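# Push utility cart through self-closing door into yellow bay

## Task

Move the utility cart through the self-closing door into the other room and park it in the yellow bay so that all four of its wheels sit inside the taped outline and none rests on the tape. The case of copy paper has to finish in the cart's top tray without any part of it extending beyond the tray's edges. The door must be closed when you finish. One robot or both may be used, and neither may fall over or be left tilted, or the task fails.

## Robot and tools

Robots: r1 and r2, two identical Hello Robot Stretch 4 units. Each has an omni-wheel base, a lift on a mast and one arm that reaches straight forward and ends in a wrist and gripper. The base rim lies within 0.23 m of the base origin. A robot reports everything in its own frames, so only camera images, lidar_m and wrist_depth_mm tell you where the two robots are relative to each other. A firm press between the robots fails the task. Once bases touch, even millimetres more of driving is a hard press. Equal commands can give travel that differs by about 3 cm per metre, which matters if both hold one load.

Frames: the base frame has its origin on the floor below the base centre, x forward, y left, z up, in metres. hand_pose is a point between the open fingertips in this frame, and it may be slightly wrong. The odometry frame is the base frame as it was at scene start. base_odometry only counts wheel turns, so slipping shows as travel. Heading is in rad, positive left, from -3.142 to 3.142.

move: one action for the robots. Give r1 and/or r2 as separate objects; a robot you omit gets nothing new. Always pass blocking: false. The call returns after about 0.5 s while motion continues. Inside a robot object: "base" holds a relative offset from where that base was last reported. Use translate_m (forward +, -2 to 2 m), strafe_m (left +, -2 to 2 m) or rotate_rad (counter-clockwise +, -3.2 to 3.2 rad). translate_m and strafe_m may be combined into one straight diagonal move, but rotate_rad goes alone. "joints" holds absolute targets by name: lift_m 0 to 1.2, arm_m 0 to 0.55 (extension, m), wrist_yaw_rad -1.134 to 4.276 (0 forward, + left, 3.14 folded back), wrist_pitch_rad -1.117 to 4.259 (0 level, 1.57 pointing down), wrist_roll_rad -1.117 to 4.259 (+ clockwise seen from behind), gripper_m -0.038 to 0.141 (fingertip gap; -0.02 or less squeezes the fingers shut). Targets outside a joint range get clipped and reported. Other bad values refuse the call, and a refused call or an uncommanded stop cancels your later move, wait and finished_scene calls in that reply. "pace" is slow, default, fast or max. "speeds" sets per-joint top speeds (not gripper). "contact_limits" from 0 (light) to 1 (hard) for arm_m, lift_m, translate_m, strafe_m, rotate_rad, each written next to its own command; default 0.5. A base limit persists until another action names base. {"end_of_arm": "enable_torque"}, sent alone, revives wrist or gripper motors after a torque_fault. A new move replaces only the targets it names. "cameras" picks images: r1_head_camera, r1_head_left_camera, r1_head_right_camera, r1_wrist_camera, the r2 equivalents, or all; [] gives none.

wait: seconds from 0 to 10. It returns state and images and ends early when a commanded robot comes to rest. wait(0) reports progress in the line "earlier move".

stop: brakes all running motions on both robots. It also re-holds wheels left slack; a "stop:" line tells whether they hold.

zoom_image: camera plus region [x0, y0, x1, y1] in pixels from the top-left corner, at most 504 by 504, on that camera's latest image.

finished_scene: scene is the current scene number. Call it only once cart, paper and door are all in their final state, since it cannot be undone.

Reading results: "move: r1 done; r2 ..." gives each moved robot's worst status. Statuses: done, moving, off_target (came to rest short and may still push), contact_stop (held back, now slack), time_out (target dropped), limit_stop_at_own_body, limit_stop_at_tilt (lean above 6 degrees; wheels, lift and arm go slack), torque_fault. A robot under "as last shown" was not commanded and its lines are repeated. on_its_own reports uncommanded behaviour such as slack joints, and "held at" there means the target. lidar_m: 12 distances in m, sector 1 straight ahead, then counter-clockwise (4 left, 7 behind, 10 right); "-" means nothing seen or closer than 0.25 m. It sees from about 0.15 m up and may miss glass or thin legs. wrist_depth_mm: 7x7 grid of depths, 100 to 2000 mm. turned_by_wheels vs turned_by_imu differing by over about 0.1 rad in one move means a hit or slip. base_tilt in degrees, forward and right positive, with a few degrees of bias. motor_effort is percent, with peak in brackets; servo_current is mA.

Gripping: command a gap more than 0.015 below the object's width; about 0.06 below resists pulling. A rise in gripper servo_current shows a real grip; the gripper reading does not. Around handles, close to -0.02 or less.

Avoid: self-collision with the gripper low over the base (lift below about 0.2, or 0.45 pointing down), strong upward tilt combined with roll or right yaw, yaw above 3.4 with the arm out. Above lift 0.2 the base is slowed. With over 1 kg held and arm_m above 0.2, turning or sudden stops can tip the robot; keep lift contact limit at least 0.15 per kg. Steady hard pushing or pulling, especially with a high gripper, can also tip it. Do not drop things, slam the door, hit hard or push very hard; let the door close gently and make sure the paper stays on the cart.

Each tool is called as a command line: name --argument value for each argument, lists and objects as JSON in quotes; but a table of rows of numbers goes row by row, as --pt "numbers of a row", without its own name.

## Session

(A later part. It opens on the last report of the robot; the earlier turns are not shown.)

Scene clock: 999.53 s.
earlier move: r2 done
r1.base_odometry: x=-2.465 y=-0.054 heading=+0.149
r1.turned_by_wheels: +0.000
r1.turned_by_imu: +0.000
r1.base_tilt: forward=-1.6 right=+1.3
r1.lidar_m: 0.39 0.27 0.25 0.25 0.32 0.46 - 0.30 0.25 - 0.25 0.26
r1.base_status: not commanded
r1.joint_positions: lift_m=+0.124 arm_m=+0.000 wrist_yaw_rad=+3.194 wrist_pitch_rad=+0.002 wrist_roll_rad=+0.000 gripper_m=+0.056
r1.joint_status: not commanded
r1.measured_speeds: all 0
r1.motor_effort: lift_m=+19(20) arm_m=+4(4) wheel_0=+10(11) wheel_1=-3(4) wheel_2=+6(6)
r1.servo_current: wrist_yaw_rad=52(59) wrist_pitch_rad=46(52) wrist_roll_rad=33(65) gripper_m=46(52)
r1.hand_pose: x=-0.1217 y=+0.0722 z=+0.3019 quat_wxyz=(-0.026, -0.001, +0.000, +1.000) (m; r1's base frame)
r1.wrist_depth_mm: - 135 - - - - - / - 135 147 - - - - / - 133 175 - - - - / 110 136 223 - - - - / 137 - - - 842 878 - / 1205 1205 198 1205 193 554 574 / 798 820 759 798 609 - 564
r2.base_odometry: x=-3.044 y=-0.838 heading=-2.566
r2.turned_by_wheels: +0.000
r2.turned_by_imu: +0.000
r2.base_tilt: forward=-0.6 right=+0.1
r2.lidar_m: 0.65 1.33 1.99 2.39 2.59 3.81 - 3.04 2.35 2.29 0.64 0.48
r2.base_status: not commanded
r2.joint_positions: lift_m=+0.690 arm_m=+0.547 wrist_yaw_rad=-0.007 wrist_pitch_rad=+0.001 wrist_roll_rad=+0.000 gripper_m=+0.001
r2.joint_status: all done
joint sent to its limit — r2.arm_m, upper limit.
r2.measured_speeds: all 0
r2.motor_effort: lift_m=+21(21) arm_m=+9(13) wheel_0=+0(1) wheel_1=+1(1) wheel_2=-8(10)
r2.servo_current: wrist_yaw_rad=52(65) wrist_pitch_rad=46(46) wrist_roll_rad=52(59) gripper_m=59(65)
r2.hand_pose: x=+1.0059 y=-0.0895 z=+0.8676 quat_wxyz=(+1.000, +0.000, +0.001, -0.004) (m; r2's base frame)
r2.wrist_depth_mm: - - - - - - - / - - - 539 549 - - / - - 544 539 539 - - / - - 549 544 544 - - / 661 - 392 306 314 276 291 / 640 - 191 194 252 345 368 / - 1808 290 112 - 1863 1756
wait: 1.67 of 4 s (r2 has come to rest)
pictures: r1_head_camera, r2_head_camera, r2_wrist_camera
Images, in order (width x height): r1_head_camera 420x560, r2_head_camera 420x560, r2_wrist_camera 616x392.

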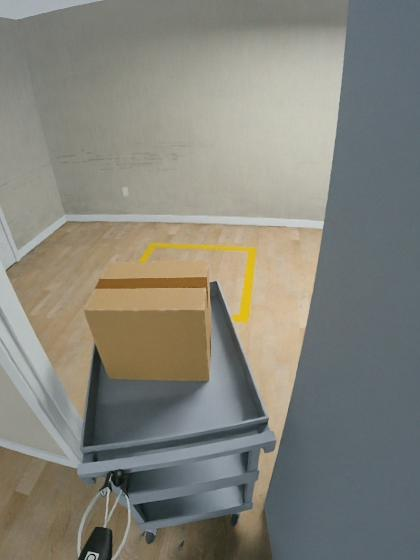

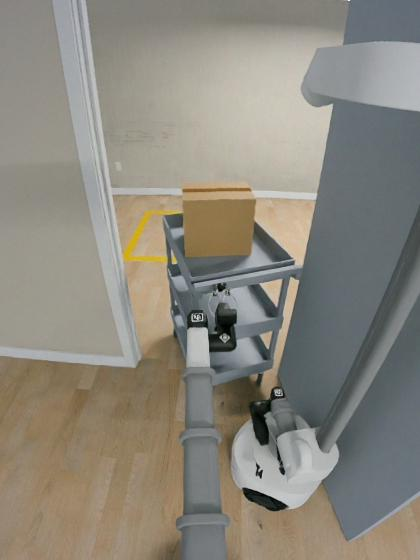

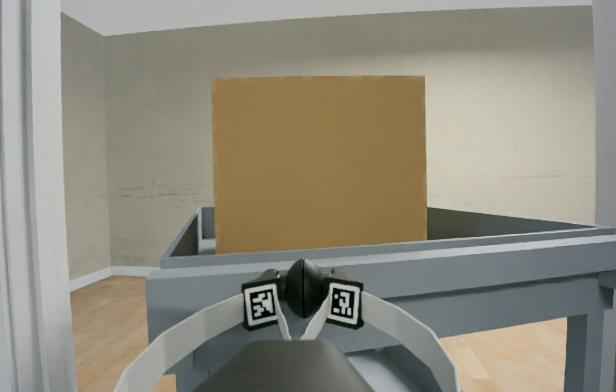

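move --r2 '{"joints":{"arm_m":0.2},"pace":"default"}' --blocking false --cameras '[]'

wait --seconds 3 --cameras '[]'

move --r2 '{"base":{"strafe_m":0.17},"joints":{"gripper_m":0.141},"pace":"default"}' --blocking false --cameras '[]'

wait --seconds 4 --cameras '["r2_head_camera","r2_head_right_camera","r2_head_left_camera"]'

Scene clock: 1013.40 s.
move: r2 moving
r1: as last shown
r1.lidar_m: 0.37 0.30 0.25 0.25 0.31 0.48 - 0.32 0.25 - 0.25 0.25
r1.motor_effort: lift_m=+19(20) arm_m=+4(4) wheel_0=+11(11) wheel_1=-3(3) wheel_2=+6(6)
r1.servo_current: wrist_yaw_rad=52(59) wrist_pitch_rad=39(52) wrist_roll_rad=52(59) gripper_m=39(52)
r1.wrist_depth_mm: - 135 - - - - - / - 135 147 - - - - / - 132 175 - - - - / 110 136 224 - - - - / 137 - - - 842 878 - / 1229 1229 198 1205 192 559 574 / 809 809 768 809 615 - 564
r2.base_odometry: x=-3.044 y=-0.838 heading=-2.566
r2.turned_by_wheels: +0.000
r2.turned_by_imu: +0.001
r2.base_tilt: forward=-0.7 right=+0.1
r2.lidar_m: 0.62 1.33 1.95 2.38 2.55 3.81 - 3.03 2.35 2.29 0.64 0.50
r2.base_status: not commanded
r2.joint_positions: lift_m=+0.690 arm_m=+0.497 wrist_yaw_rad=-0.003 wrist_pitch_rad=+0.001 wrist_roll_rad=+0.000 gripper_m=+0.001
r2.joint_status: arm_m moving
r2.measured_speeds: translate_m=+0.000 strafe_m=+0.000 rotate_rad=+0.000 lift_m=+0.000 arm_m=-0.195 wrist_yaw_rad=+0.000 wrist_pitch_rad=+0.000 wrist_roll_rad=+0.000
r2.motor_effort: lift_m=+21(21) arm_m=-8(10) wheel_0=+0(1) wheel_1=+0(1) wheel_2=-6(8)
r2.servo_current: wrist_yaw_rad=46(59) wrist_pitch_rad=39(46) wrist_roll_rad=46(59) gripper_m=59(65)
r2.hand_pose: x=+0.9559 y=-0.0882 z=+0.8676 quat_wxyz=(+1.000, +0.000, +0.001, -0.001) (m; r2's base frame)
r2.wrist_depth_mm: 597 - - - - - - / 603 - - 580 574 - - / 603 - - 580 591 - - / 621 - - 585 585 - - / 615 - 322 332 303 320 334 / 615 - 189 193 184 389 415 / 627 1808 332 112 - 1921 1756
pictures: none
No camera images: "cameras" was empty.

Scene clock: 1015.03 s.
earlier move: r2 done
r1.base_odometry: x=-2.465 y=-0.054 heading=+0.149
r1.turned_by_wheels: +0.000
r1.turned_by_imu: +0.000
r1.base_tilt: forward=-1.6 right=+1.3
r1.lidar_m: 0.37 0.37 0.97 0.25 0.25 0.36 - 0.31 0.25 - 0.25 0.26
r1.base_status: not commanded
r1.joint_positions: lift_m=+0.124 arm_m=+0.000 wrist_yaw_rad=+3.194 wrist_pitch_rad=+0.002 wrist_roll_rad=+0.000 gripper_m=+0.056
r1.joint_status: not commanded
r1.measured_speeds: all 0
r1.motor_effort: lift_m=+19(20) arm_m=+4(4) wheel_0=+10(11) wheel_1=-3(3) wheel_2=+6(6)
r1.servo_current: wrist_yaw_rad=39(72) wrist_pitch_rad=33(52) wrist_roll_rad=52(65) gripper_m=39(52)
r1.hand_pose: x=-0.1217 y=+0.0722 z=+0.3019 quat_wxyz=(-0.026, -0.001, +0.000, +1.000) (m; r1's base frame)
r1.wrist_depth_mm: - 135 - - - - - / - 135 146 - - - - / - 132 175 - - - - / 110 136 223 - - - - / 137 - - - 854 878 - / 1229 1229 198 1205 193 559 574 / 809 809 759 798 609 - 569
r2.base_odometry: x=-3.044 y=-0.838 heading=-2.566
r2.turned_by_wheels: +0.000
r2.turned_by_imu: +0.000
r2.base_tilt: forward=-0.7 right=+0.1
r2.lidar_m: 0.66 1.34 1.96 2.39 2.60 3.81 - 3.01 2.34 2.31 0.64 0.51
r2.base_status: not commanded
r2.joint_positions: lift_m=+0.690 arm_m=+0.200 wrist_yaw_rad=-0.003 wrist_pitch_rad=+0.001 wrist_roll_rad=+0.000 gripper_m=+0.001
r2.joint_status: all done
r2.measured_speeds: all 0
r2.motor_effort: lift_m=+21(21) arm_m=-7(13) wheel_0=+0(1) wheel_1=+0(1) wheel_2=-6(8)
r2.servo_current: wrist_yaw_rad=39(59) wrist_pitch_rad=39(46) wrist_roll_rad=46(59) gripper_m=52(65)
r2.hand_pose: x=+0.6593 y=-0.0882 z=+0.8676 quat_wxyz=(+1.000, +0.000, +0.001, -0.001) (m; r2's base frame)
r2.wrist_depth_mm: - 1008 - - - - - / - 1008 - - - - - / - 1025 - 891 - - - / - - - 917 - - - / - 946 - - - - - / - 946 190 193 174 - - / - 136 - 112 - - -
wait: 1.63 of 3 s (r2 has come to rest)
pictures: none
No camera images: "cameras" was empty.

Scene clock: 1015.53 s.
move: r2 moving
r1: as last shown
r1.base_tilt: forward=-1.6 right=+1.2
r1.lidar_m: 0.40 0.38 0.98 0.25 0.27 0.39 - 0.31 0.25 - 0.25 0.26
r1.motor_effort: lift_m=+19(20) arm_m=+4(4) wheel_0=+11(11) wheel_1=-3(3) wheel_2=+6(6)
r1.servo_current: wrist_yaw_rad=65(65) wrist_pitch_rad=33(46) wrist_roll_rad=52(59) gripper_m=39(46)
r1.wrist_depth_mm: - 135 - - - - - / - 135 147 - - - - / - 133 175 - - - - / 110 136 224 - - - - / 137 - - - 1661 866 - / 1229 1229 198 1205 193 559 554 / 820 820 759 798 647 544 549
r2.base_odometry: x=-3.025 y=-0.869 heading=-2.566
r2.turned_by_wheels: +0.000
r2.turned_by_imu: +0.000
r2.base_tilt: forward=-0.7 right=+0.1
r2.lidar_m: 0.75 1.33 2.02 2.35 2.53 3.78 - 3.06 2.35 2.31 0.67 0.51
r2.base_status: strafe_m moving
r2.joint_positions: lift_m=+0.690 arm_m=+0.200 wrist_yaw_rad=-0.003 wrist_pitch_rad=+0.001 wrist_roll_rad=+0.000 gripper_m=+0.020
r2.joint_status: gripper_m moving
r2.measured_speeds: translate_m=-0.001 strafe_m=+0.140 rotate_rad=+0.005 lift_m=+0.000 arm_m=+0.000 wrist_yaw_rad=+0.000 wrist_pitch_rad=+0.000 wrist_roll_rad=+0.000
r2.motor_effort: lift_m=+21(21) arm_m=-7(7) wheel_0=-7(13) wheel_1=+10(11) wheel_2=+0(6)
r2.servo_current: wrist_yaw_rad=46(52) wrist_pitch_rad=39(46) wrist_roll_rad=46(52) gripper_m=98(98)
r2.hand_pose: x=+0.6593 y=-0.0882 z=+0.8676 quat_wxyz=(+1.000, +0.000, +0.001, -0.001) (m; r2's base frame)
r2.wrist_depth_mm: - 960 - - - - - / - 960 - - - - - / - 1008 - 904 904 - - / - 960 - 904 891 - - / - 960 - 222 - - - / - 931 194 196 187 - - / - 126 - 112 - - -
pictures: none
No camera images: "cameras" was empty.

Scene clock: 1017.33 s.
earlier move: r2 done
r1.base_odometry: x=-2.465 y=-0.054 heading=+0.149
r1.turned_by_wheels: +0.000
r1.turned_by_imu: +0.000
r1.base_tilt: forward=-1.6 right=+1.2
r1.lidar_m: 0.41 0.38 0.95 0.31 0.41 0.59 - 0.32 0.25 - 0.25 0.25
r1.base_status: not commanded
r1.joint_positions: lift_m=+0.124 arm_m=+0.000 wrist_yaw_rad=+3.194 wrist_pitch_rad=+0.002 wrist_roll_rad=+0.000 gripper_m=+0.056
r1.joint_status: not commanded
r1.measured_speeds: all 0
r1.motor_effort: lift_m=+19(20) arm_m=+4(4) wheel_0=+10(11) wheel_1=-3(3) wheel_2=+6(6)
r1.servo_current: wrist_yaw_rad=72(72) wrist_pitch_rad=46(46) wrist_roll_rad=33(65) gripper_m=39(46)
r1.hand_pose: x=-0.1217 y=+0.0722 z=+0.3019 quat_wxyz=(-0.026, -0.001, +0.000, +1.000) (m; r1's base frame)
r1.wrist_depth_mm: - 135 - - - - - / - 135 147 - - - - / - 133 175 - - - - / 110 136 223 - - - - / 137 - - - - 809 831 / 1255 1229 198 1205 193 634 559 / 809 809 759 809 798 668 564
r2.base_odometry: x=-2.952 y=-0.981 heading=-2.566
r2.turned_by_wheels: +0.000
r2.turned_by_imu: +0.000
r2.base_tilt: forward=-0.7 right=+0.1
r2.lidar_m: 0.96 1.36 2.01 2.20 2.39 3.52 - 3.23 2.52 2.45 0.63 0.58
r2.base_status: done
r2.joint_positions: lift_m=+0.690 arm_m=+0.200 wrist_yaw_rad=-0.003 wrist_pitch_rad=+0.001 wrist_roll_rad=+0.000 gripper_m=+0.141
r2.joint_status: all done
r2.measured_speeds: all 0
r2.motor_effort: lift_m=+21(21) arm_m=-7(8) wheel_0=-1(15) wheel_1=+3(12) wheel_2=+0(6)
r2.servo_current: wrist_yaw_rad=59(59) wrist_pitch_rad=39(52) wrist_roll_rad=46(59) gripper_m=46(124)
r2.hand_pose: x=+0.6593 y=-0.0882 z=+0.8676 quat_wxyz=(+1.000, +0.000, +0.001, -0.001) (m; r2's base frame)
r2.wrist_depth_mm: - - - - - - - / - - - - - - - / - - - - 878 - - / - - - - 904 - - / - - - - 627 - 768 / - 201 197 1205 212 204 750 / - - - 112 - - -
wait: 1.80 of 4 s (r2 has come to rest)
pictures: r2_head_camera, r2_head_left_camera, r2_head_right_camera
Images, in order (width x height): r2_head_camera 420x560, r2_head_left_camera 420x672, r2_head_right_camera 420x672.

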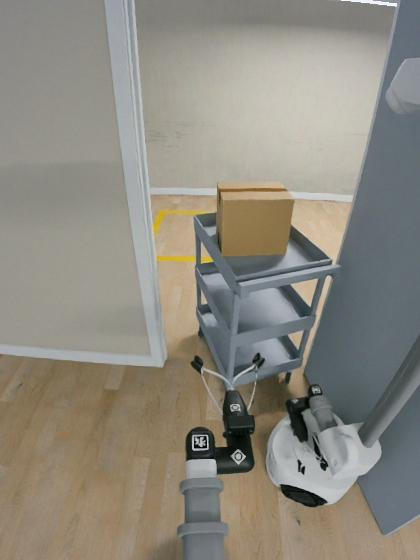

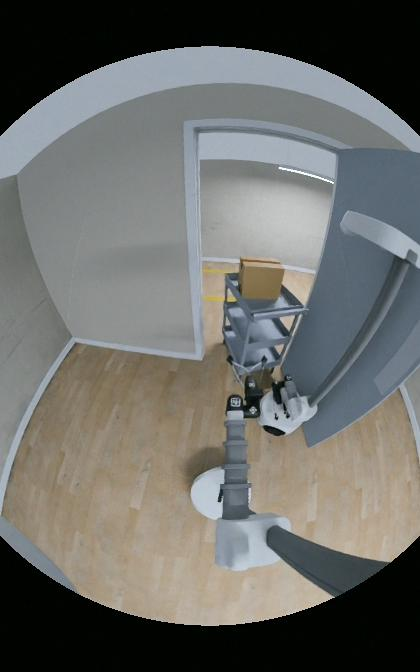

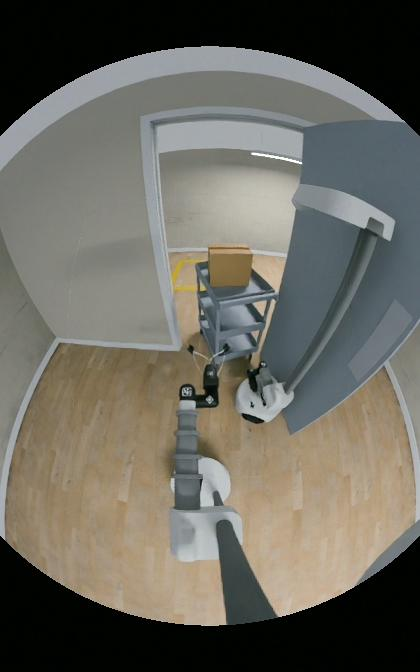

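move --r2 '{"base":{"rotate_rad":-0.26},"joints":{"wrist_yaw_rad":0.25,"arm_m":0.28},"pace":"default"}' --blocking false --cameras '[]'

wait --seconds 3 --cameras '["r2_head_camera","r2_wrist_camera","r1_head_camera"]'

Scene clock: 1027.00 s.
move: r2 moving
r1: as last shown
r1.base_tilt: forward=-1.6 right=+1.3
r1.lidar_m: 0.39 0.38 0.95 0.25 0.32 0.63 - 0.31 0.25 - 0.25 0.26
r1.motor_effort: lift_m=+19(20) arm_m=+4(4) wheel_0=+11(11) wheel_1=-3(3) wheel_2=+6(6)
r1.servo_current: wrist_yaw_rad=59(59) wrist_pitch_rad=39(46) wrist_roll_rad=52(65) gripper_m=46(46)
r1.wrist_depth_mm: - 135 - - - - - / - 135 147 - - - - / - 133 175 - - - - / 110 136 223 - - - - / 137 - - - - 831 831 / 1229 1229 198 1205 193 640 559 / 820 809 759 798 788 621 564
r2.base_odometry: x=-2.952 y=-0.981 heading=-2.778
r2.turned_by_wheels: -0.212
r2.turned_by_imu: -0.206
r2.base_tilt: forward=-0.7 right=+0.1
r2.lidar_m: 0.75 1.29 1.62 2.22 2.28 2.86 - 4.00 2.67 2.46 0.80 0.61
r2.base_status: rotate_rad moving
r2.joint_positions: lift_m=+0.690 arm_m=+0.249 wrist_yaw_rad=+0.246 wrist_pitch_rad=+0.001 wrist_roll_rad=+0.000 gripper_m=+0.141
r2.joint_status: arm_m moving; wrist_yaw_rad moving
r2.measured_speeds: translate_m=+0.000 strafe_m=-0.001 rotate_rad=-0.469 lift_m=+0.000 arm_m=+0.163 wrist_yaw_rad=+0.032 wrist_pitch_rad=+0.000 wrist_roll_rad=+0.000
r2.motor_effort: lift_m=+21(21) arm_m=+8(12) wheel_0=+0(9) wheel_1=+4(10) wheel_2=+5(12)
r2.servo_current: wrist_yaw_rad=20(78) wrist_pitch_rad=39(46) wrist_roll_rad=39(52) gripper_m=52(52)
r2.hand_pose: x=+0.7211 y=-0.0145 z=+0.8676 quat_wxyz=(+0.992, +0.000, +0.001, +0.123) (m; r2's base frame)
r2.wrist_depth_mm: - - - - - - - / - 891 - - - - - / - 891 - - 842 - - / - - - 1098 842 - - / - - - 699 - - 699 / - 202 - 591 213 205 809 / - - 1921 112 - - 699
pictures: none
No camera images: "cameras" was empty.

Scene clock: 1027.67 s.
earlier move: r2 done
r1.base_odometry: x=-2.465 y=-0.054 heading=+0.149
r1.turned_by_wheels: +0.000
r1.turned_by_imu: +0.000
r1.base_tilt: forward=-1.6 right=+1.3
r1.lidar_m: 0.41 0.37 0.93 0.25 0.27 0.61 - 0.29 0.25 - 0.25 0.26
r1.base_status: not commanded
r1.joint_positions: lift_m=+0.124 arm_m=+0.000 wrist_yaw_rad=+3.194 wrist_pitch_rad=+0.002 wrist_roll_rad=+0.000 gripper_m=+0.056
r1.joint_status: not commanded
r1.measured_speeds: all 0
r1.motor_effort: lift_m=+19(20) arm_m=+4(4) wheel_0=+11(11) wheel_1=-3(3) wheel_2=+6(6)
r1.servo_current: wrist_yaw_rad=46(59) wrist_pitch_rad=39(52) wrist_roll_rad=59(65) gripper_m=39(46)
r1.hand_pose: x=-0.1217 y=+0.0722 z=+0.3019 quat_wxyz=(-0.026, -0.001, +0.000, +1.000) (m; r1's base frame)
r1.wrist_depth_mm: - 135 - - - - - / - 135 147 - - - - / - 133 175 - - - - / 110 136 224 - - - - / 137 - - - - 842 831 / 1205 1229 198 1205 193 640 564 / 820 820 768 809 798 621 559
r2.base_odometry: x=-2.952 y=-0.981 heading=-2.825
r2.turned_by_wheels: -0.047
r2.turned_by_imu: -0.046
r2.base_tilt: forward=-0.6 right=+0.1
r2.lidar_m: 0.63 1.31 1.57 2.23 2.24 2.77 - 4.29 2.72 2.46 0.82 0.58
r2.base_status: done
r2.joint_positions: lift_m=+0.690 arm_m=+0.280 wrist_yaw_rad=+0.247 wrist_pitch_rad=+0.001 wrist_roll_rad=+0.000 gripper_m=+0.141
r2.joint_status: all done
r2.measured_speeds: all 0
r2.motor_effort: lift_m=+21(21) arm_m=+7(13) wheel_0=+2(9) wheel_1=+3(10) wheel_2=+4(12)
r2.servo_current: wrist_yaw_rad=52(78) wrist_pitch_rad=46(46) wrist_roll_rad=46(59) gripper_m=59(59)
r2.hand_pose: x=+0.7517 y=-0.0142 z=+0.8676 quat_wxyz=(+0.992, +0.000, +0.001, +0.123) (m; r2's base frame)
r2.wrist_depth_mm: - 842 - - - - - / - 842 - - - - - / - 842 - 820 831 - - / - 960 - 831 831 - - / - 842 - 525 - 661 - / - 202 218 580 211 204 - / - - - 112 - - -
wait: 0.67 of 3 s (r2 has come to rest)
pictures: r1_head_camera, r2_head_camera, r2_wrist_camera
Images, in order (width x height): r1_head_camera 420x560, r2_head_camera 420x560, r2_wrist_camera 616x392.

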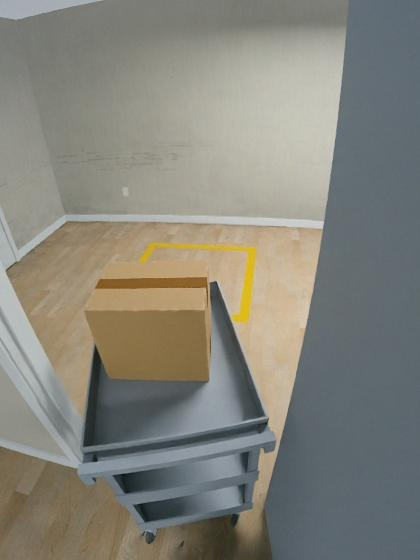

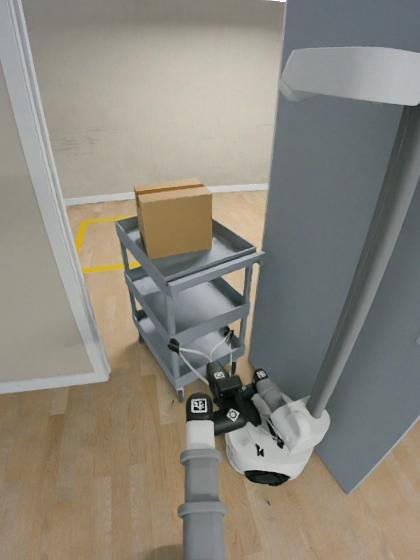

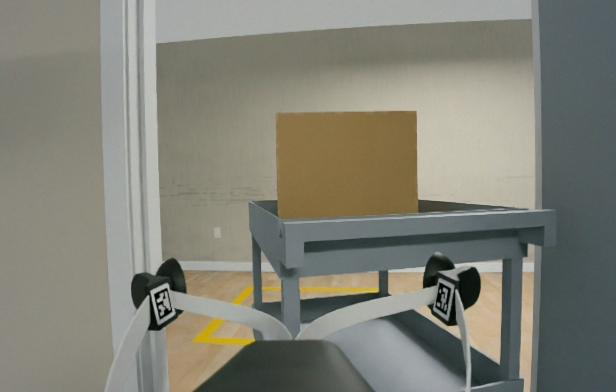

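move --r2 '{"base":{"rotate_rad":-0.12},"joints":{"wrist_yaw_rad":0.38},"pace":"default"}' --blocking false --cameras '[]'

wait --seconds 3 --cameras '[]'

move --r2 '{"base":{"translate_m":0.28,"strafe_m":0.11},"joints":{"arm_m":0.35},"pace":"slow"}' --blocking false --cameras '[]'

wait --seconds 2 --cameras '[]'

wait --seconds 4 --cameras '["r2_head_camera","r2_wrist_camera","r1_head_camera"]'

Scene clock: 1037.63 s.
move: r2 moving
r1: as last shown
r1.lidar_m: 0.37 0.40 0.97 0.25 0.25 0.58 - 0.31 0.25 - 0.25 0.25
r1.motor_effort: lift_m=+20(20) arm_m=+4(4) wheel_0=+10(11) wheel_1=-3(3) wheel_2=+6(6)
r1.servo_current: wrist_yaw_rad=46(65) wrist_pitch_rad=52(52) wrist_roll_rad=33(65) gripper_m=39(46)
r1.wrist_depth_mm: - 135 - - - - - / - 135 147 - - - - / - 133 175 - - - - / 110 136 223 - - - - / 137 - - - - 854 831 / 1255 1205 198 1205 193 640 564 / 809 820 759 798 788 621 564
r2.base_odometry: x=-2.952 y=-0.981 heading=-2.944
r2.turned_by_wheels: -0.119
r2.turned_by_imu: -0.115
r2.base_tilt: forward=-0.7 right=+0.0
r2.lidar_m: 0.61 1.12 1.46 2.23 2.23 2.54 - 4.51 2.90 2.46 0.80 0.59
r2.base_status: rotate_rad moving
r2.joint_positions: lift_m=+0.690 arm_m=+0.280 wrist_yaw_rad=+0.376 wrist_pitch_rad=+0.001 wrist_roll_rad=+0.000 gripper_m=+0.141
r2.joint_status: wrist_yaw_rad moving
r2.measured_speeds: translate_m=+0.000 strafe_m=+0.000 rotate_rad=-0.014 lift_m=+0.000 arm_m=+0.000 wrist_yaw_rad=+0.000 wrist_pitch_rad=+0.000 wrist_roll_rad=+0.000
r2.motor_effort: lift_m=+21(21) arm_m=+7(8) wheel_0=+4(12) wheel_1=+3(10) wheel_2=+4(10)
r2.servo_current: wrist_yaw_rad=59(117) wrist_pitch_rad=33(46) wrist_roll_rad=46(52) gripper_m=46(52)
r2.hand_pose: x=+0.7510 y=+0.0247 z=+0.8676 quat_wxyz=(+0.982, +0.000, +0.001, +0.187) (m; r2's base frame)
r2.wrist_depth_mm: - - - - - - - / - - - - - - - / - - - 842 - - - / - 891 - 854 842 - - / - 866 - - - 676 - / - 218 197 167 1229 699 - / - 1863 - 112 - - -
pictures: none
No camera images: "cameras" was empty.

Scene clock: 1038.00 s.
earlier move: r2 done
r1.base_odometry: x=-2.465 y=-0.054 heading=+0.149
r1.turned_by_wheels: +0.000
r1.turned_by_imu: +0.000
r1.base_tilt: forward=-1.6 right=+1.3
r1.lidar_m: 0.38 0.39 0.95 0.25 0.25 0.58 - 0.32 0.25 - 0.25 0.25
r1.base_status: not commanded
r1.joint_positions: lift_m=+0.124 arm_m=+0.000 wrist_yaw_rad=+3.194 wrist_pitch_rad=+0.002 wrist_roll_rad=+0.000 gripper_m=+0.056
r1.joint_status: not commanded
r1.measured_speeds: all 0
r1.motor_effort: lift_m=+20(20) arm_m=+4(4) wheel_0=+10(11) wheel_1=-3(3) wheel_2=+6(6)
r1.servo_current: wrist_yaw_rad=39(65) wrist_pitch_rad=46(52) wrist_roll_rad=52(65) gripper_m=39(46)
r1.hand_pose: x=-0.1217 y=+0.0722 z=+0.3019 quat_wxyz=(-0.026, -0.001, +0.000, +1.000) (m; r1's base frame)
r1.wrist_depth_mm: - 135 - - - - - / - 135 147 - - - - / - 132 175 - - - - / 110 136 224 - - - - / 137 - - - - 831 831 / 1229 1205 198 1205 192 647 564 / 809 809 759 798 788 621 564
r2.base_odometry: x=-2.952 y=-0.981 heading=-2.944
r2.turned_by_wheels: +0.000
r2.turned_by_imu: +0.000
r2.base_tilt: forward=-0.7 right=+0.1
r2.lidar_m: 0.62 1.15 1.45 2.24 2.23 2.56 - 4.50 2.85 2.47 0.80 0.60
r2.base_status: done
r2.joint_positions: lift_m=+0.690 arm_m=+0.280 wrist_yaw_rad=+0.377 wrist_pitch_rad=+0.001 wrist_roll_rad=+0.000 gripper_m=+0.141
r2.joint_status: all done
r2.measured_speeds: all 0
r2.motor_effort: lift_m=+21(21) arm_m=+7(8) wheel_0=+4(12) wheel_1=+3(10) wheel_2=+4(10)
r2.servo_current: wrist_yaw_rad=46(117) wrist_pitch_rad=33(46) wrist_roll_rad=46(52) gripper_m=46(52)
r2.hand_pose: x=+0.7510 y=+0.0249 z=+0.8676 quat_wxyz=(+0.982, +0.000, +0.001, +0.187) (m; r2's base frame)
r2.wrist_depth_mm: - - - - - - - / - - - - - - - / - 904 - 854 842 - - / - 976 - 842 854 - - / - 866 - - - 691 - / - 202 197 597 1281 691 - / - - - 112 - 1756 -
wait: 0.37 of 3 s (r2 has come to rest)
pictures: none
No camera images: "cameras" was empty.

Scene clock: 1038.50 s.
move: r2 moving
r1: as last shown
r1.lidar_m: 0.39 0.38 0.36 0.25 0.25 0.60 - 0.32 0.25 - 0.25 0.25
r1.motor_effort: lift_m=+20(20) arm_m=+4(4) wheel_0=+10(11) wheel_1=-3(4) wheel_2=+6(6)
r1.servo_current: wrist_yaw_rad=72(72) wrist_pitch_rad=46(46) wrist_roll_rad=52(59) gripper_m=39(46)
r1.wrist_depth_mm: - 135 - - - - - / - 135 147 - - - - / - 133 175 - - - - / 110 136 224 - - - - / 137 - - - - 842 842 / 1229 1229 198 1205 193 634 559 / 809 809 759 798 798 615 549
r2.base_odometry: x=-2.963 y=-0.988 heading=-2.944
r2.turned_by_wheels: +0.000
r2.turned_by_imu: +0.000
r2.base_tilt: forward=-0.7 right=+0.1
r2.lidar_m: 0.61 1.12 1.41 2.23 2.20 2.56 - 4.50 2.92 2.47 0.79 0.60
r2.base_status: translate_m moving; strafe_m moving
r2.joint_positions: lift_m=+0.690 arm_m=+0.292 wrist_yaw_rad=+0.377 wrist_pitch_rad=+0.001 wrist_roll_rad=+0.000 gripper_m=+0.141
r2.joint_status: arm_m moving
r2.measured_speeds: translate_m=+0.048 strafe_m=+0.019 rotate_rad=+0.000 lift_m=+0.000 arm_m=+0.049 wrist_yaw_rad=+0.000 wrist_pitch_rad=+0.000 wrist_roll_rad=+0.000
r2.motor_effort: lift_m=+21(21) arm_m=+8(9) wheel_0=+5(8) wheel_1=+8(10) wheel_2=-7(11)
r2.servo_current: wrist_yaw_rad=46(52) wrist_pitch_rad=46(46) wrist_roll_rad=46(59) gripper_m=59(59)
r2.hand_pose: x=+0.7637 y=+0.0249 z=+0.8676 quat_wxyz=(+0.982, +0.000, +0.001, +0.187) (m; r2's base frame)
r2.wrist_depth_mm: - - - - - - - / - - - - - - - / - - - 820 - - - / - - - 820 842 - - / - 878 - - - 647 - / - 220 197 1229 1255 661 - / - 1756 - 112 - 1708 -
pictures: none
No camera images: "cameras" was empty.

Scene clock: 1040.50 s.
earlier move: r2 moving
r1.base_odometry: x=-2.465 y=-0.054 heading=+0.149
r1.turned_by_wheels: +0.000
r1.turned_by_imu: +0.000
r1.base_tilt: forward=-1.6 right=+1.3
r1.lidar_m: 0.39 0.29 0.25 0.25 0.36 0.50 - 0.30 0.25 - 0.25 0.25
r1.base_status: not commanded
r1.joint_positions: lift_m=+0.124 arm_m=+0.000 wrist_yaw_rad=+3.194 wrist_pitch_rad=+0.002 wrist_roll_rad=+0.000 gripper_m=+0.056
r1.joint_status: not commanded
r1.measured_speeds: all 0
r1.motor_effort: lift_m=+19(20) arm_m=+4(4) wheel_0=+11(11) wheel_1=-3(4) wheel_2=+6(6)
r1.servo_current: wrist_yaw_rad=46(72) wrist_pitch_rad=39(46) wrist_roll_rad=59(59) gripper_m=39(46)
r1.hand_pose: x=-0.1217 y=+0.0722 z=+0.3019 quat_wxyz=(-0.026, -0.001, +0.000, +1.000) (m; r1's base frame)
r1.wrist_depth_mm: - 135 - - - - - / - 135 146 - - - - / - 133 175 - - - - / 110 136 224 - - - - / 137 - - - - - 707 / 1229 1229 199 1205 193 564 455 / 809 809 759 798 798 492 430
r2.base_odometry: x=-3.123 y=-1.091 heading=-2.944
r2.turned_by_wheels: +0.000
r2.turned_by_imu: +0.000
r2.base_tilt: forward=-0.7 right=+0.1
r2.lidar_m: 0.56 1.00 1.22 2.09 2.20 2.58 - 4.72 2.90 2.48 0.75 0.45
r2.base_status: translate_m moving; strafe_m moving
r2.joint_positions: lift_m=+0.690 arm_m=+0.350 wrist_yaw_rad=+0.377 wrist_pitch_rad=+0.001 wrist_roll_rad=+0.000 gripper_m=+0.141
r2.joint_status: all done
r2.measured_speeds: translate_m=+0.093 strafe_m=+0.037 rotate_rad=+0.001 lift_m=+0.000 arm_m=+0.000 wrist_yaw_rad=+0.000 wrist_pitch_rad=+0.000 wrist_roll_rad=+0.000
r2.motor_effort: lift_m=+21(21) arm_m=+7(16) wheel_0=+5(10) wheel_1=+6(10) wheel_2=-7(11)
r2.servo_current: wrist_yaw_rad=46(59) wrist_pitch_rad=39(46) wrist_roll_rad=46(59) gripper_m=52(59)
r2.hand_pose: x=+0.8210 y=+0.0249 z=+0.8676 quat_wxyz=(+0.982, +0.000, +0.001, +0.187) (m; r2's base frame)
r2.wrist_depth_mm: 661 - - - - - - / 661 - - 574 - - - / 668 - 574 580 580 - - / 715 - 580 574 580 - - / 621 - 320 297 300 319 332 / 615 - 262 283 357 389 415 / 615 1921 324 112 - 1921 436
wait: 2.00 s; no rest
pictures: none
No camera images: "cameras" was empty.

Scene clock: 1042.23 s.
earlier move: r2 done
r1.base_odometry: x=-2.465 y=-0.054 heading=+0.149
r1.turned_by_wheels: +0.000
r1.turned_by_imu: +0.000
r1.base_tilt: forward=-1.6 right=+1.2
r1.lidar_m: 0.45 0.27 0.25 0.30 0.41 0.48 - 0.30 0.25 - 0.25 0.25
r1.base_status: not commanded
r1.joint_positions: lift_m=+0.124 arm_m=+0.000 wrist_yaw_rad=+3.194 wrist_pitch_rad=+0.002 wrist_roll_rad=+0.000 gripper_m=+0.056
r1.joint_status: not commanded
r1.measured_speeds: all 0
r1.motor_effort: lift_m=+19(20) arm_m=+4(4) wheel_0=+10(11) wheel_1=-3(4) wheel_2=+6(6)
r1.servo_current: wrist_yaw_rad=59(72) wrist_pitch_rad=39(46) wrist_roll_rad=59(65) gripper_m=46(46)
r1.hand_pose: x=-0.1217 y=+0.0722 z=+0.3019 quat_wxyz=(-0.026, -0.001, +0.000, +1.000) (m; r1's base frame)
r1.wrist_depth_mm: - 135 - - - - 549 / - 135 147 - - - 559 / - 133 175 - - - 574 / 110 136 224 - - - 585 / 137 - - - - - 1576 / 1229 1229 198 1205 193 1160 452 / 809 820 759 798 809 699 392
r2.base_odometry: x=-3.205 y=-1.143 heading=-2.944
r2.turned_by_wheels: +0.000
r2.turned_by_imu: -0.001
r2.base_tilt: forward=-0.6 right=+0.0
r2.lidar_m: 0.59 0.95 1.14 1.92 2.19 2.53 - 4.78 2.94 2.48 0.44 0.39
r2.base_status: done
r2.joint_positions: lift_m=+0.690 arm_m=+0.350 wrist_yaw_rad=+0.379 wrist_pitch_rad=+0.001 wrist_roll_rad=+0.000 gripper_m=+0.141
r2.joint_status: all done
r2.measured_speeds: all 0
r2.motor_effort: lift_m=+21(21) arm_m=+7(16) wheel_0=+3(10) wheel_1=+5(10) wheel_2=-8(20)
r2.servo_current: wrist_yaw_rad=46(59) wrist_pitch_rad=39(46) wrist_roll_rad=46(59) gripper_m=46(59)
r2.hand_pose: x=+0.8210 y=+0.0253 z=+0.8676 quat_wxyz=(+0.982, +0.000, +0.001, +0.188) (m; r2's base frame)
r2.wrist_depth_mm: - - - - - - - / - - - 554 - - - / - - 559 554 544 - - / - - 564 549 549 - - / - - 307 320 290 281 289 / - 216 251 257 329 345 359 / 1863 310 312 112 - 1983 397
wait: 1.73 of 4 s (r2 has come to rest)
pictures: r1_head_camera, r2_head_camera, r2_wrist_camera
Images, in order (width x height): r1_head_camera 420x560, r2_head_camera 420x560, r2_wrist_camera 616x392.

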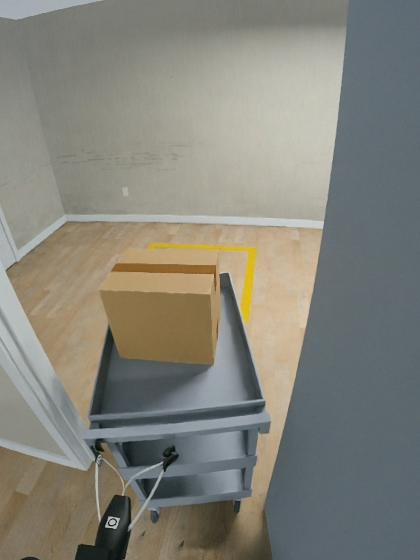

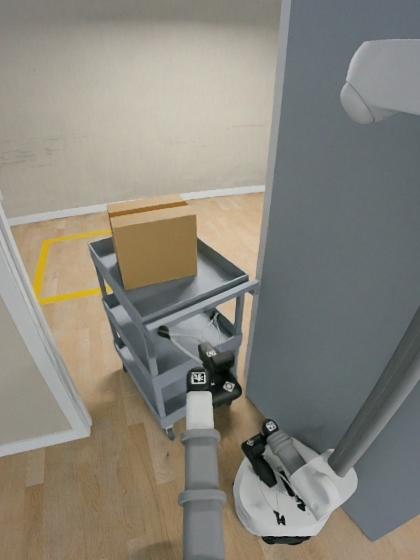

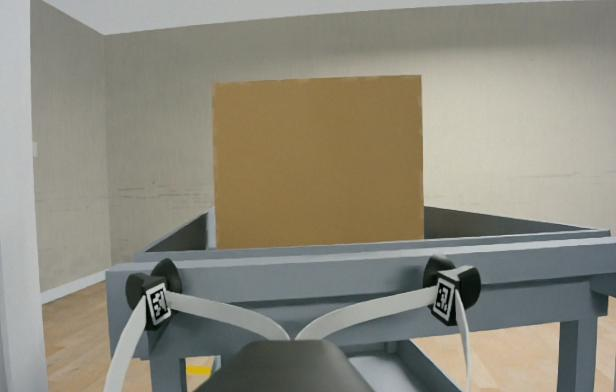

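move --r2 '{"base":{"translate_m":0.22,"strafe_m":0.09},"pace":"slow"}' --blocking false --cameras '[]'

wait --seconds 5 --cameras '["r2_head_camera","r2_wrist_camera","r1_head_camera"]'

Scene clock: 1055.23 s.
move: r2 moving
r1: as last shown
r1.lidar_m: 0.44 0.26 0.25 0.28 0.37 0.48 - 0.31 0.25 - 0.25 0.26
r1.motor_effort: lift_m=+20(20) arm_m=+4(4) wheel_0=+11(11) wheel_1=-3(3) wheel_2=+6(6)
r1.servo_current: wrist_yaw_rad=52(52) wrist_pitch_rad=46(46) wrist_roll_rad=46(59) gripper_m=46(46)
r1.wrist_depth_mm: - 135 - - - - 569 / - 135 147 - - - - / - 133 175 - - - - / 110 136 223 - - - - / 137 - - - - - 1576 / 1229 1229 198 1205 193 1138 452 / 809 809 768 809 798 732 389
r2.base_odometry: x=-3.216 y=-1.151 heading=-2.945
r2.turned_by_wheels: +0.000
r2.turned_by_imu: +0.000
r2.base_tilt: forward=-0.7 right=+0.1
r2.lidar_m: 0.82 0.95 1.08 1.89 2.19 2.51 - 4.78 2.96 2.50 0.39 0.38
r2.base_status: translate_m moving; strafe_m moving
r2.joint_positions: lift_m=+0.690 arm_m=+0.350 wrist_yaw_rad=+0.379 wrist_pitch_rad=+0.001 wrist_roll_rad=+0.000 gripper_m=+0.141
r2.joint_status: not commanded
r2.measured_speeds: translate_m=+0.049 strafe_m=+0.021 rotate_rad=+0.001 lift_m=+0.000 arm_m=+0.000 wrist_yaw_rad=+0.000 wrist_pitch_rad=+0.000 wrist_roll_rad=+0.000
r2.motor_effort: lift_m=+21(21) arm_m=+8(8) wheel_0=+0(9) wheel_1=+8(9) wheel_2=-13(14)
r2.servo_current: wrist_yaw_rad=52(52) wrist_pitch_rad=39(46) wrist_roll_rad=46(59) gripper_m=52(59)
r2.hand_pose: x=+0.8210 y=+0.0253 z=+0.8676 quat_wxyz=(+0.982, +0.000, +0.001, +0.188) (m; r2's base frame)
r2.wrist_depth_mm: - - - - - - - / - - - 554 539 - - / - - 559 549 539 - - / - - 564 559 544 - - / - - 306 319 324 278 283 / - 216 248 258 325 342 351 / - 310 310 112 - 1983 1756
pictures: none
No camera images: "cameras" was empty.

Scene clock: 1058.30 s.
earlier move: r2 done
r1.base_odometry: x=-2.465 y=-0.054 heading=+0.149
r1.turned_by_wheels: +0.000
r1.turned_by_imu: +0.000
r1.base_tilt: forward=-1.6 right=+1.3
r1.lidar_m: 0.56 0.39 0.37 0.31 0.34 4.56 - 0.32 0.25 - 0.25 0.25
r1.base_status: not commanded
r1.joint_positions: lift_m=+0.124 arm_m=+0.000 wrist_yaw_rad=+3.194 wrist_pitch_rad=+0.002 wrist_roll_rad=+0.000 gripper_m=+0.056
r1.joint_status: not commanded
r1.measured_speeds: all 0
r1.motor_effort: lift_m=+19(20) arm_m=+4(4) wheel_0=+11(11) wheel_1=-3(4) wheel_2=+6(6)
r1.servo_current: wrist_yaw_rad=46(72) wrist_pitch_rad=46(52) wrist_roll_rad=33(65) gripper_m=39(46)
r1.hand_pose: x=-0.1217 y=+0.0722 z=+0.3019 quat_wxyz=(-0.026, -0.001, +0.000, +1.000) (m; r1's base frame)
r1.wrist_depth_mm: - 135 - - - - - / - 135 147 - - - - / - 133 175 - - - - / 110 136 223 - - - - / 137 - - - - - - / 1229 1255 198 1205 193 1138 1118 / 809 809 759 798 798 831 798
r2.base_odometry: x=-3.402 y=-1.275 heading=-2.944
r2.turned_by_wheels: +0.000
r2.turned_by_imu: +0.001
r2.base_tilt: forward=-0.6 right=+0.1
r2.lidar_m: 0.82 0.77 0.84 1.45 2.17 2.50 - 5.01 2.98 0.38 0.29 0.34
r2.base_status: done
r2.joint_positions: lift_m=+0.690 arm_m=+0.350 wrist_yaw_rad=+0.379 wrist_pitch_rad=+0.001 wrist_roll_rad=+0.000 gripper_m=+0.141
r2.joint_status: not commanded
r2.measured_speeds: all 0
r2.motor_effort: lift_m=+21(21) arm_m=+8(8) wheel_0=+4(11) wheel_1=+5(10) wheel_2=-8(14)
r2.servo_current: wrist_yaw_rad=46(59) wrist_pitch_rad=46(46) wrist_roll_rad=52(59) gripper_m=52(59)
r2.hand_pose: x=+0.8209 y=+0.0255 z=+0.8676 quat_wxyz=(+0.982, +0.000, +0.001, +0.188) (m; r2's base frame)
r2.wrist_depth_mm: - - - - - - - / - - - 559 512 - - / - - - 544 512 - - / - - - 554 512 - - / - - 307 304 301 239 236 / - 252 247 244 243 237 294 / - 1708 312 112 304 301 1756
wait: 3.07 of 5 s (r2 has come to rest)
pictures: r1_head_camera, r2_head_camera, r2_wrist_camera
Images, in order (width x height): r1_head_camera 420x560, r2_head_camera 420x560, r2_wrist_camera 616x392.

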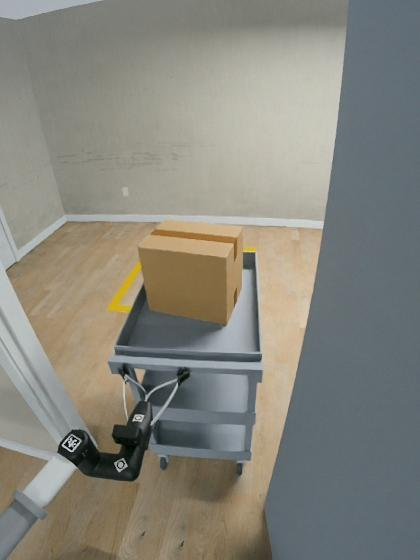

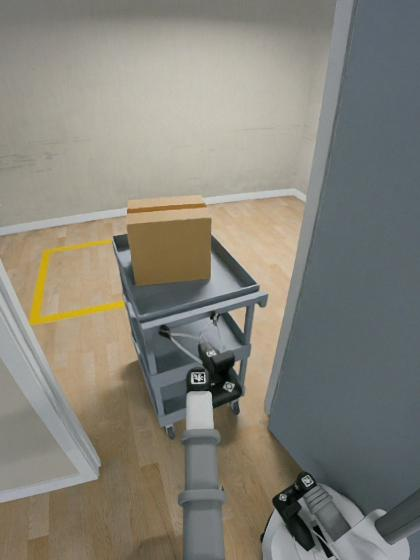

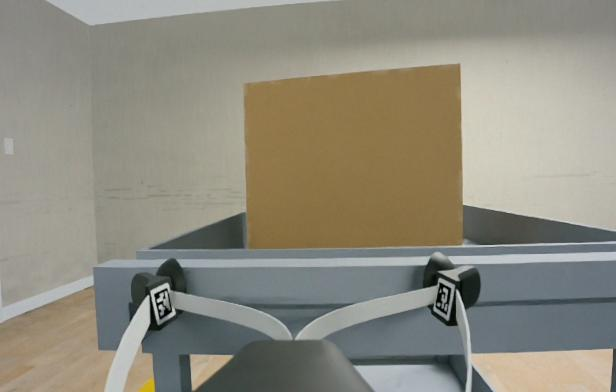

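move --r2 '{"base":{"translate_m":0.2,"strafe_m":0.078},"pace":"slow"}' --blocking false --cameras '[]'

wait --seconds 5 --cameras '["r2_head_camera","r2_head_left_camera","r2_wrist_camera","r1_head_camera"]'

Scene clock: 1069.53 s.
move: r2 moving
r1: as last shown
r1.lidar_m: 0.60 0.40 0.36 0.30 0.32 4.57 - 0.31 0.25 - 0.25 0.25
r1.motor_effort: lift_m=+20(20) arm_m=+4(4) wheel_0=+11(11) wheel_1=-3(3) wheel_2=+6(6)
r1.servo_current: wrist_yaw_rad=59(59) wrist_pitch_rad=39(46) wrist_roll_rad=46(59) gripper_m=39(46)
r1.wrist_depth_mm: - 135 - - - - - / - 135 147 - - - - / - 133 175 - - - - / 110 136 223 - - - - / 137 - - - - - - / 1255 1229 198 1205 193 1138 1118 / 820 809 759 798 788 820 798
r2.base_odometry: x=-3.414 y=-1.282 heading=-2.944
r2.turned_by_wheels: +0.000
r2.turned_by_imu: +0.001
r2.base_tilt: forward=-0.7 right=+0.1
r2.lidar_m: 0.81 0.76 0.81 1.44 2.16 2.52 - 5.04 2.98 0.39 0.31 0.35
r2.base_status: translate_m moving; strafe_m moving
r2.joint_positions: lift_m=+0.690 arm_m=+0.350 wrist_yaw_rad=+0.379 wrist_pitch_rad=+0.001 wrist_roll_rad=+0.000 gripper_m=+0.141
r2.joint_status: not commanded
r2.measured_speeds: translate_m=+0.048 strafe_m=+0.019 rotate_rad=+0.001 lift_m=+0.000 arm_m=+0.000 wrist_yaw_rad=+0.000 wrist_pitch_rad=+0.000 wrist_roll_rad=+0.000
r2.motor_effort: lift_m=+21(21) arm_m=+8(8) wheel_0=+8(8) wheel_1=+8(8) wheel_2=-14(15)
r2.servo_current: wrist_yaw_rad=33(52) wrist_pitch_rad=39(46) wrist_roll_rad=46(59) gripper_m=52(52)
r2.hand_pose: x=+0.8209 y=+0.0255 z=+0.8676 quat_wxyz=(+0.982, +0.000, +0.001, +0.188) (m; r2's base frame)
r2.wrist_depth_mm: - - - - - - - / - - - 559 512 - - / - - - 549 517 - - / - - - 549 512 - - / - - 307 306 301 240 236 / - 252 247 245 243 238 297 / - 1808 314 112 303 301 1756
pictures: none
No camera images: "cameras" was empty.

Scene clock: 1072.40 s.
earlier move: r2 done
r1.base_odometry: x=-2.465 y=-0.054 heading=+0.149
r1.turned_by_wheels: +0.000
r1.turned_by_imu: +0.000
r1.base_tilt: forward=-1.6 right=+1.3
r1.lidar_m: 0.72 0.49 0.32 0.29 2.96 4.54 - 0.29 0.25 - 0.25 0.25
r1.base_status: not commanded
r1.joint_positions: lift_m=+0.124 arm_m=+0.000 wrist_yaw_rad=+3.194 wrist_pitch_rad=+0.002 wrist_roll_rad=+0.000 gripper_m=+0.056
r1.joint_status: not commanded
r1.measured_speeds: all 0
r1.motor_effort: lift_m=+19(20) arm_m=+4(4) wheel_0=+10(11) wheel_1=-3(4) wheel_2=+6(6)
r1.servo_current: wrist_yaw_rad=52(78) wrist_pitch_rad=39(52) wrist_roll_rad=39(72) gripper_m=46(52)
r1.hand_pose: x=-0.1217 y=+0.0722 z=+0.3019 quat_wxyz=(-0.026, -0.001, +0.000, +1.000) (m; r1's base frame)
r1.wrist_depth_mm: - 135 - - - - - / - 135 146 - - - - / - 132 175 - - - - / 110 136 223 - - - - / 137 - - - - - - / 1229 1229 198 1229 193 1160 1118 / 809 820 759 809 788 831 798
r2.base_odometry: x=-3.583 y=-1.390 heading=-2.944
r2.turned_by_wheels: +0.000
r2.turned_by_imu: +0.001
r2.base_tilt: forward=-0.7 right=+0.0
r2.lidar_m: 0.81 0.57 0.59 1.06 2.15 2.49 - 5.27 2.97 0.30 0.31 0.67
r2.base_status: done
r2.joint_positions: lift_m=+0.690 arm_m=+0.350 wrist_yaw_rad=+0.379 wrist_pitch_rad=+0.001 wrist_roll_rad=+0.000 gripper_m=+0.141
r2.joint_status: not commanded
r2.measured_speeds: all 0
r2.motor_effort: lift_m=+21(21) arm_m=+8(8) wheel_0=+5(10) wheel_1=+6(9) wheel_2=-9(15)
r2.servo_current: wrist_yaw_rad=59(59) wrist_pitch_rad=39(52) wrist_roll_rad=39(59) gripper_m=59(59)
r2.hand_pose: x=+0.8209 y=+0.0255 z=+0.8676 quat_wxyz=(+0.982, +0.000, +0.001, +0.188) (m; r2's base frame)
r2.wrist_depth_mm: - - - - - - - / - - - - 530 480 - / - - - 580 521 484 - / - - - 585 521 484 - / - - 306 317 306 289 234 / - - 274 258 254 232 281 / - - 359 112 307 296 1708
wait: 2.87 of 5 s (r2 has come to rest)
pictures: r1_head_camera, r2_head_camera, r2_head_left_camera, r2_wrist_camera
Images, in order (width x height): r1_head_camera 420x560, r2_head_camera 420x560, r2_head_left_camera 420x672, r2_wrist_camera 616x392.

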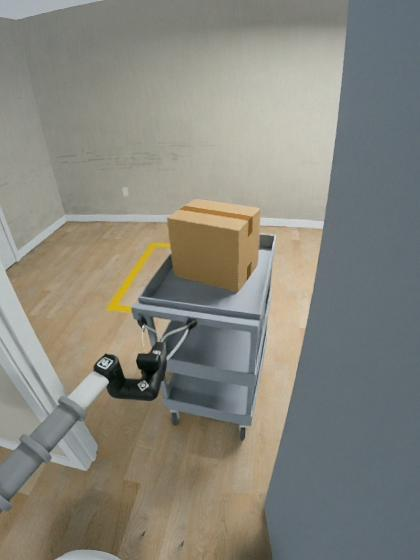

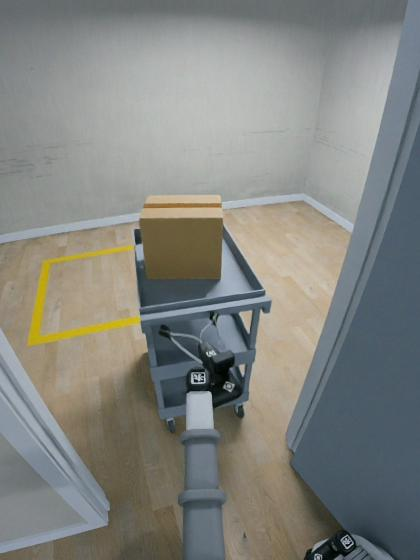

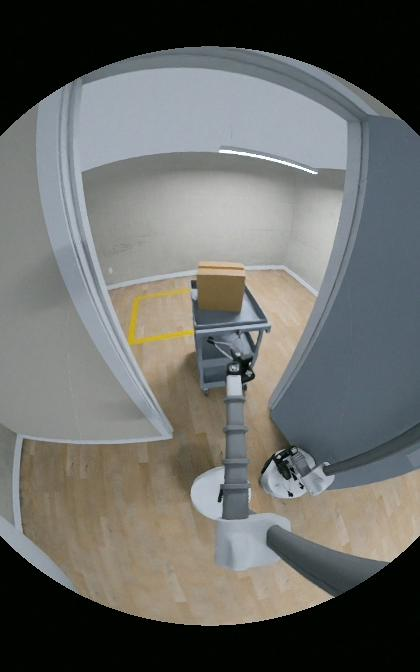

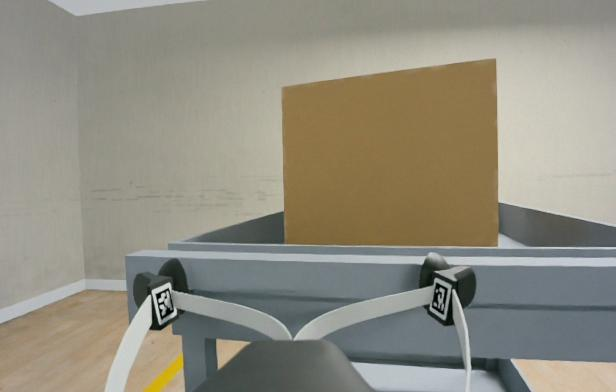

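move --r2 '{"base":{"translate_m":0.08,"strafe_m":0.03},"joints":{"arm_m":0.25},"pace":"slow"}' --blocking false --cameras '[]'

wait --seconds 4 --cameras '[]'

wait --seconds 0.6 --cameras '["r2_head_left_camera","r2_head_right_camera"]'

Scene clock: 1084.57 s.
move: r2 moving
r1: as last shown
r1.lidar_m: 0.70 0.51 0.29 0.30 2.93 4.55 - 0.30 0.25 - 0.25 0.27
r1.motor_effort: lift_m=+20(20) arm_m=+4(4) wheel_0=+10(11) wheel_1=-3(3) wheel_2=+6(6)
r1.servo_current: wrist_yaw_rad=52(72) wrist_pitch_rad=46(52) wrist_roll_rad=46(59) gripper_m=46(46)
r1.wrist_depth_mm: - 135 - - - - - / - 135 147 - - - - / - 133 175 - - - - / 110 136 223 - - - - / 137 - - - - - - / 1229 1229 198 1205 193 1138 1118 / 809 820 759 798 788 820 798
r2.base_odometry: x=-3.594 y=-1.397 heading=-2.944
r2.turned_by_wheels: +0.000
r2.turned_by_imu: +0.000
r2.base_tilt: forward=-0.7 right=+0.1
r2.lidar_m: 0.80 0.57 0.57 1.01 2.15 2.51 - 5.27 2.99 0.30 0.30 0.69
r2.base_status: translate_m moving; strafe_m moving
r2.joint_positions: lift_m=+0.690 arm_m=+0.337 wrist_yaw_rad=+0.379 wrist_pitch_rad=+0.001 wrist_roll_rad=+0.000 gripper_m=+0.141
r2.joint_status: arm_m moving
r2.measured_speeds: translate_m=+0.049 strafe_m=+0.018 rotate_rad=-0.001 lift_m=+0.000 arm_m=-0.049 wrist_yaw_rad=+0.000 wrist_pitch_rad=+0.000 wrist_roll_rad=+0.000
r2.motor_effort: lift_m=+21(21) arm_m=-4(7) wheel_0=+6(10) wheel_1=+6(9) wheel_2=-12(12)
r2.servo_current: wrist_yaw_rad=33(59) wrist_pitch_rad=39(46) wrist_roll_rad=46(59) gripper_m=52(59)
r2.hand_pose: x=+0.8086 y=+0.0255 z=+0.8676 quat_wxyz=(+0.982, +0.000, +0.001, +0.188) (m; r2's base frame)
r2.wrist_depth_mm: - - - - - - - / - - - - 525 480 - / - - - 585 521 484 - / - - - 580 525 492 - / - - 304 317 307 287 234 / - - 278 258 252 231 281 / - 1863 357 112 306 296 1661
pictures: none
No camera images: "cameras" was empty.

Scene clock: 1086.33 s.
earlier move: r2 done
r1.base_odometry: x=-2.465 y=-0.054 heading=+0.149
r1.turned_by_wheels: +0.000
r1.turned_by_imu: +0.000
r1.base_tilt: forward=-1.6 right=+1.3
r1.lidar_m: 0.77 0.52 0.33 0.35 2.94 4.60 - 0.31 0.25 - 0.25 0.25
r1.base_status: not commanded
r1.joint_positions: lift_m=+0.124 arm_m=+0.000 wrist_yaw_rad=+3.194 wrist_pitch_rad=+0.002 wrist_roll_rad=+0.000 gripper_m=+0.056
r1.joint_status: not commanded
r1.measured_speeds: all 0
r1.motor_effort: lift_m=+19(20) arm_m=+4(4) wheel_0=+10(11) wheel_1=-3(3) wheel_2=+6(6)
r1.servo_current: wrist_yaw_rad=52(72) wrist_pitch_rad=39(52) wrist_roll_rad=52(59) gripper_m=46(46)
r1.hand_pose: x=-0.1217 y=+0.0722 z=+0.3019 quat_wxyz=(-0.026, -0.001, +0.000, +1.000) (m; r1's base frame)
r1.wrist_depth_mm: - 135 - - - - - / - 135 147 - - - - / - 133 175 - - - - / 110 136 223 - - - - / 137 - - - - - - / 1229 1229 198 1229 193 1160 1118 / 820 809 759 798 798 820 798
r2.base_odometry: x=-3.655 y=-1.435 heading=-2.944
r2.turned_by_wheels: +0.000
r2.turned_by_imu: +0.001
r2.base_tilt: forward=-0.7 right=+0.1
r2.lidar_m: 0.74 0.53 0.52 0.89 2.14 2.48 - 5.32 0.37 0.31 0.36 0.69
r2.base_status: done
r2.joint_positions: lift_m=+0.690 arm_m=+0.250 wrist_yaw_rad=+0.379 wrist_pitch_rad=+0.001 wrist_roll_rad=+0.000 gripper_m=+0.141
r2.joint_status: all done
r2.measured_speeds: all 0
r2.motor_effort: lift_m=+21(21) arm_m=-7(12) wheel_0=+4(10) wheel_1=+6(9) wheel_2=-6(14)
r2.servo_current: wrist_yaw_rad=52(59) wrist_pitch_rad=39(46) wrist_roll_rad=33(65) gripper_m=52(59)
r2.hand_pose: x=+0.7214 y=+0.0254 z=+0.8676 quat_wxyz=(+0.982, +0.000, +0.001, +0.188) (m; r2's base frame)
r2.wrist_depth_mm: - - - - - - - / - - - - 554 488 - / - - - - 549 496 - / - - - - 549 496 - / - - 307 282 319 309 241 / - - 287 279 315 246 291 / - 1921 1863 112 - - 1661
wait: 1.77 of 4 s (r2 has come to rest)
pictures: none
No camera images: "cameras" was empty.

Scene clock: 1086.93 s.
r1.base_odometry: x=-2.465 y=-0.054 heading=+0.149
r1.turned_by_wheels: +0.000
r1.turned_by_imu: +0.000
r1.base_tilt: forward=-1.6 right=+1.3
r1.lidar_m: 0.75 0.51 0.31 0.34 2.95 4.50 - 0.26 0.25 - 0.25 0.25
r1.base_status: not commanded
r1.joint_positions: lift_m=+0.124 arm_m=+0.000 wrist_yaw_rad=+3.194 wrist_pitch_rad=+0.002 wrist_roll_rad=+0.000 gripper_m=+0.056
r1.joint_status: not commanded
r1.measured_speeds: all 0
r1.motor_effort: lift_m=+20(20) arm_m=+4(4) wheel_0=+11(11) wheel_1=-3(3) wheel_2=+6(6)
r1.servo_current: wrist_yaw_rad=65(72) wrist_pitch_rad=39(52) wrist_roll_rad=46(59) gripper_m=39(46)
r1.hand_pose: x=-0.1217 y=+0.0722 z=+0.3019 quat_wxyz=(-0.026, -0.001, +0.000, +1.000) (m; r1's base frame)
r1.wrist_depth_mm: - 135 - - - - - / - 135 146 - - - - / - 133 175 - - - - / 110 136 223 - - - - / 137 - - - - - - / 1205 1229 198 1205 193 1138 1118 / 809 820 759 798 788 820 809
r2.base_odometry: x=-3.655 y=-1.435 heading=-2.944
r2.turned_by_wheels: +0.000
r2.turned_by_imu: +0.000
r2.base_tilt: forward=-0.7 right=+0.1
r2.lidar_m: 0.72 0.51 0.50 0.87 2.14 2.48 - 5.31 0.40 0.30 0.37 0.69
r2.base_status: done
r2.joint_positions: lift_m=+0.690 arm_m=+0.250 wrist_yaw_rad=+0.379 wrist_pitch_rad=+0.001 wrist_roll_rad=+0.000 gripper_m=+0.141
r2.joint_status: all done
r2.measured_speeds: all 0
r2.motor_effort: lift_m=+21(21) arm_m=-7(12) wheel_0=+4(10) wheel_1=+5(9) wheel_2=-6(14)
r2.servo_current: wrist_yaw_rad=52(59) wrist_pitch_rad=39(46) wrist_roll_rad=59(65) gripper_m=52(59)
r2.hand_pose: x=+0.7214 y=+0.0254 z=+0.8676 quat_wxyz=(+0.982, +0.000, +0.001, +0.188) (m; r2's base frame)
r2.wrist_depth_mm: - - - - - - - / - - - - 559 488 - / - - - - 539 496 - / - - - - 549 492 - / - - 307 283 322 310 240 / - - 289 278 315 246 289 / - 1863 1921 112 - - 1661
wait: 0.60 s; at rest by 0.27 s
pictures: r2_head_left_camera, r2_head_right_camera
Images, in order (width x height): r2_head_left_camera 420x672, r2_head_right_camera 420x672.

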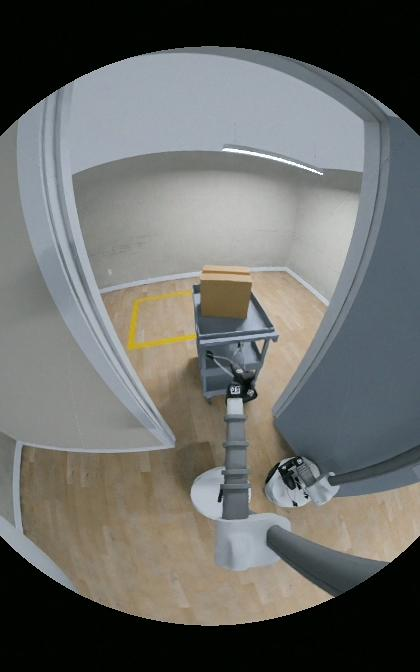

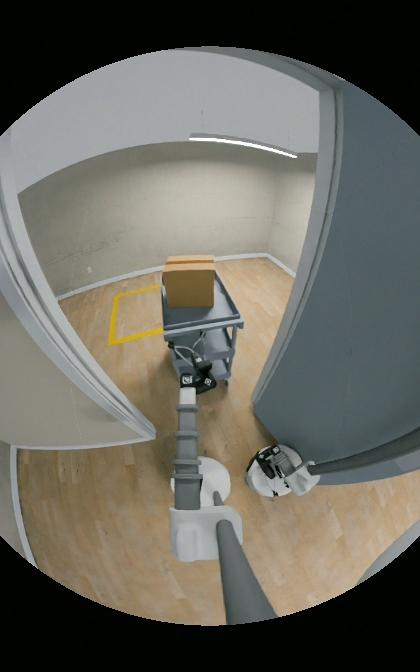

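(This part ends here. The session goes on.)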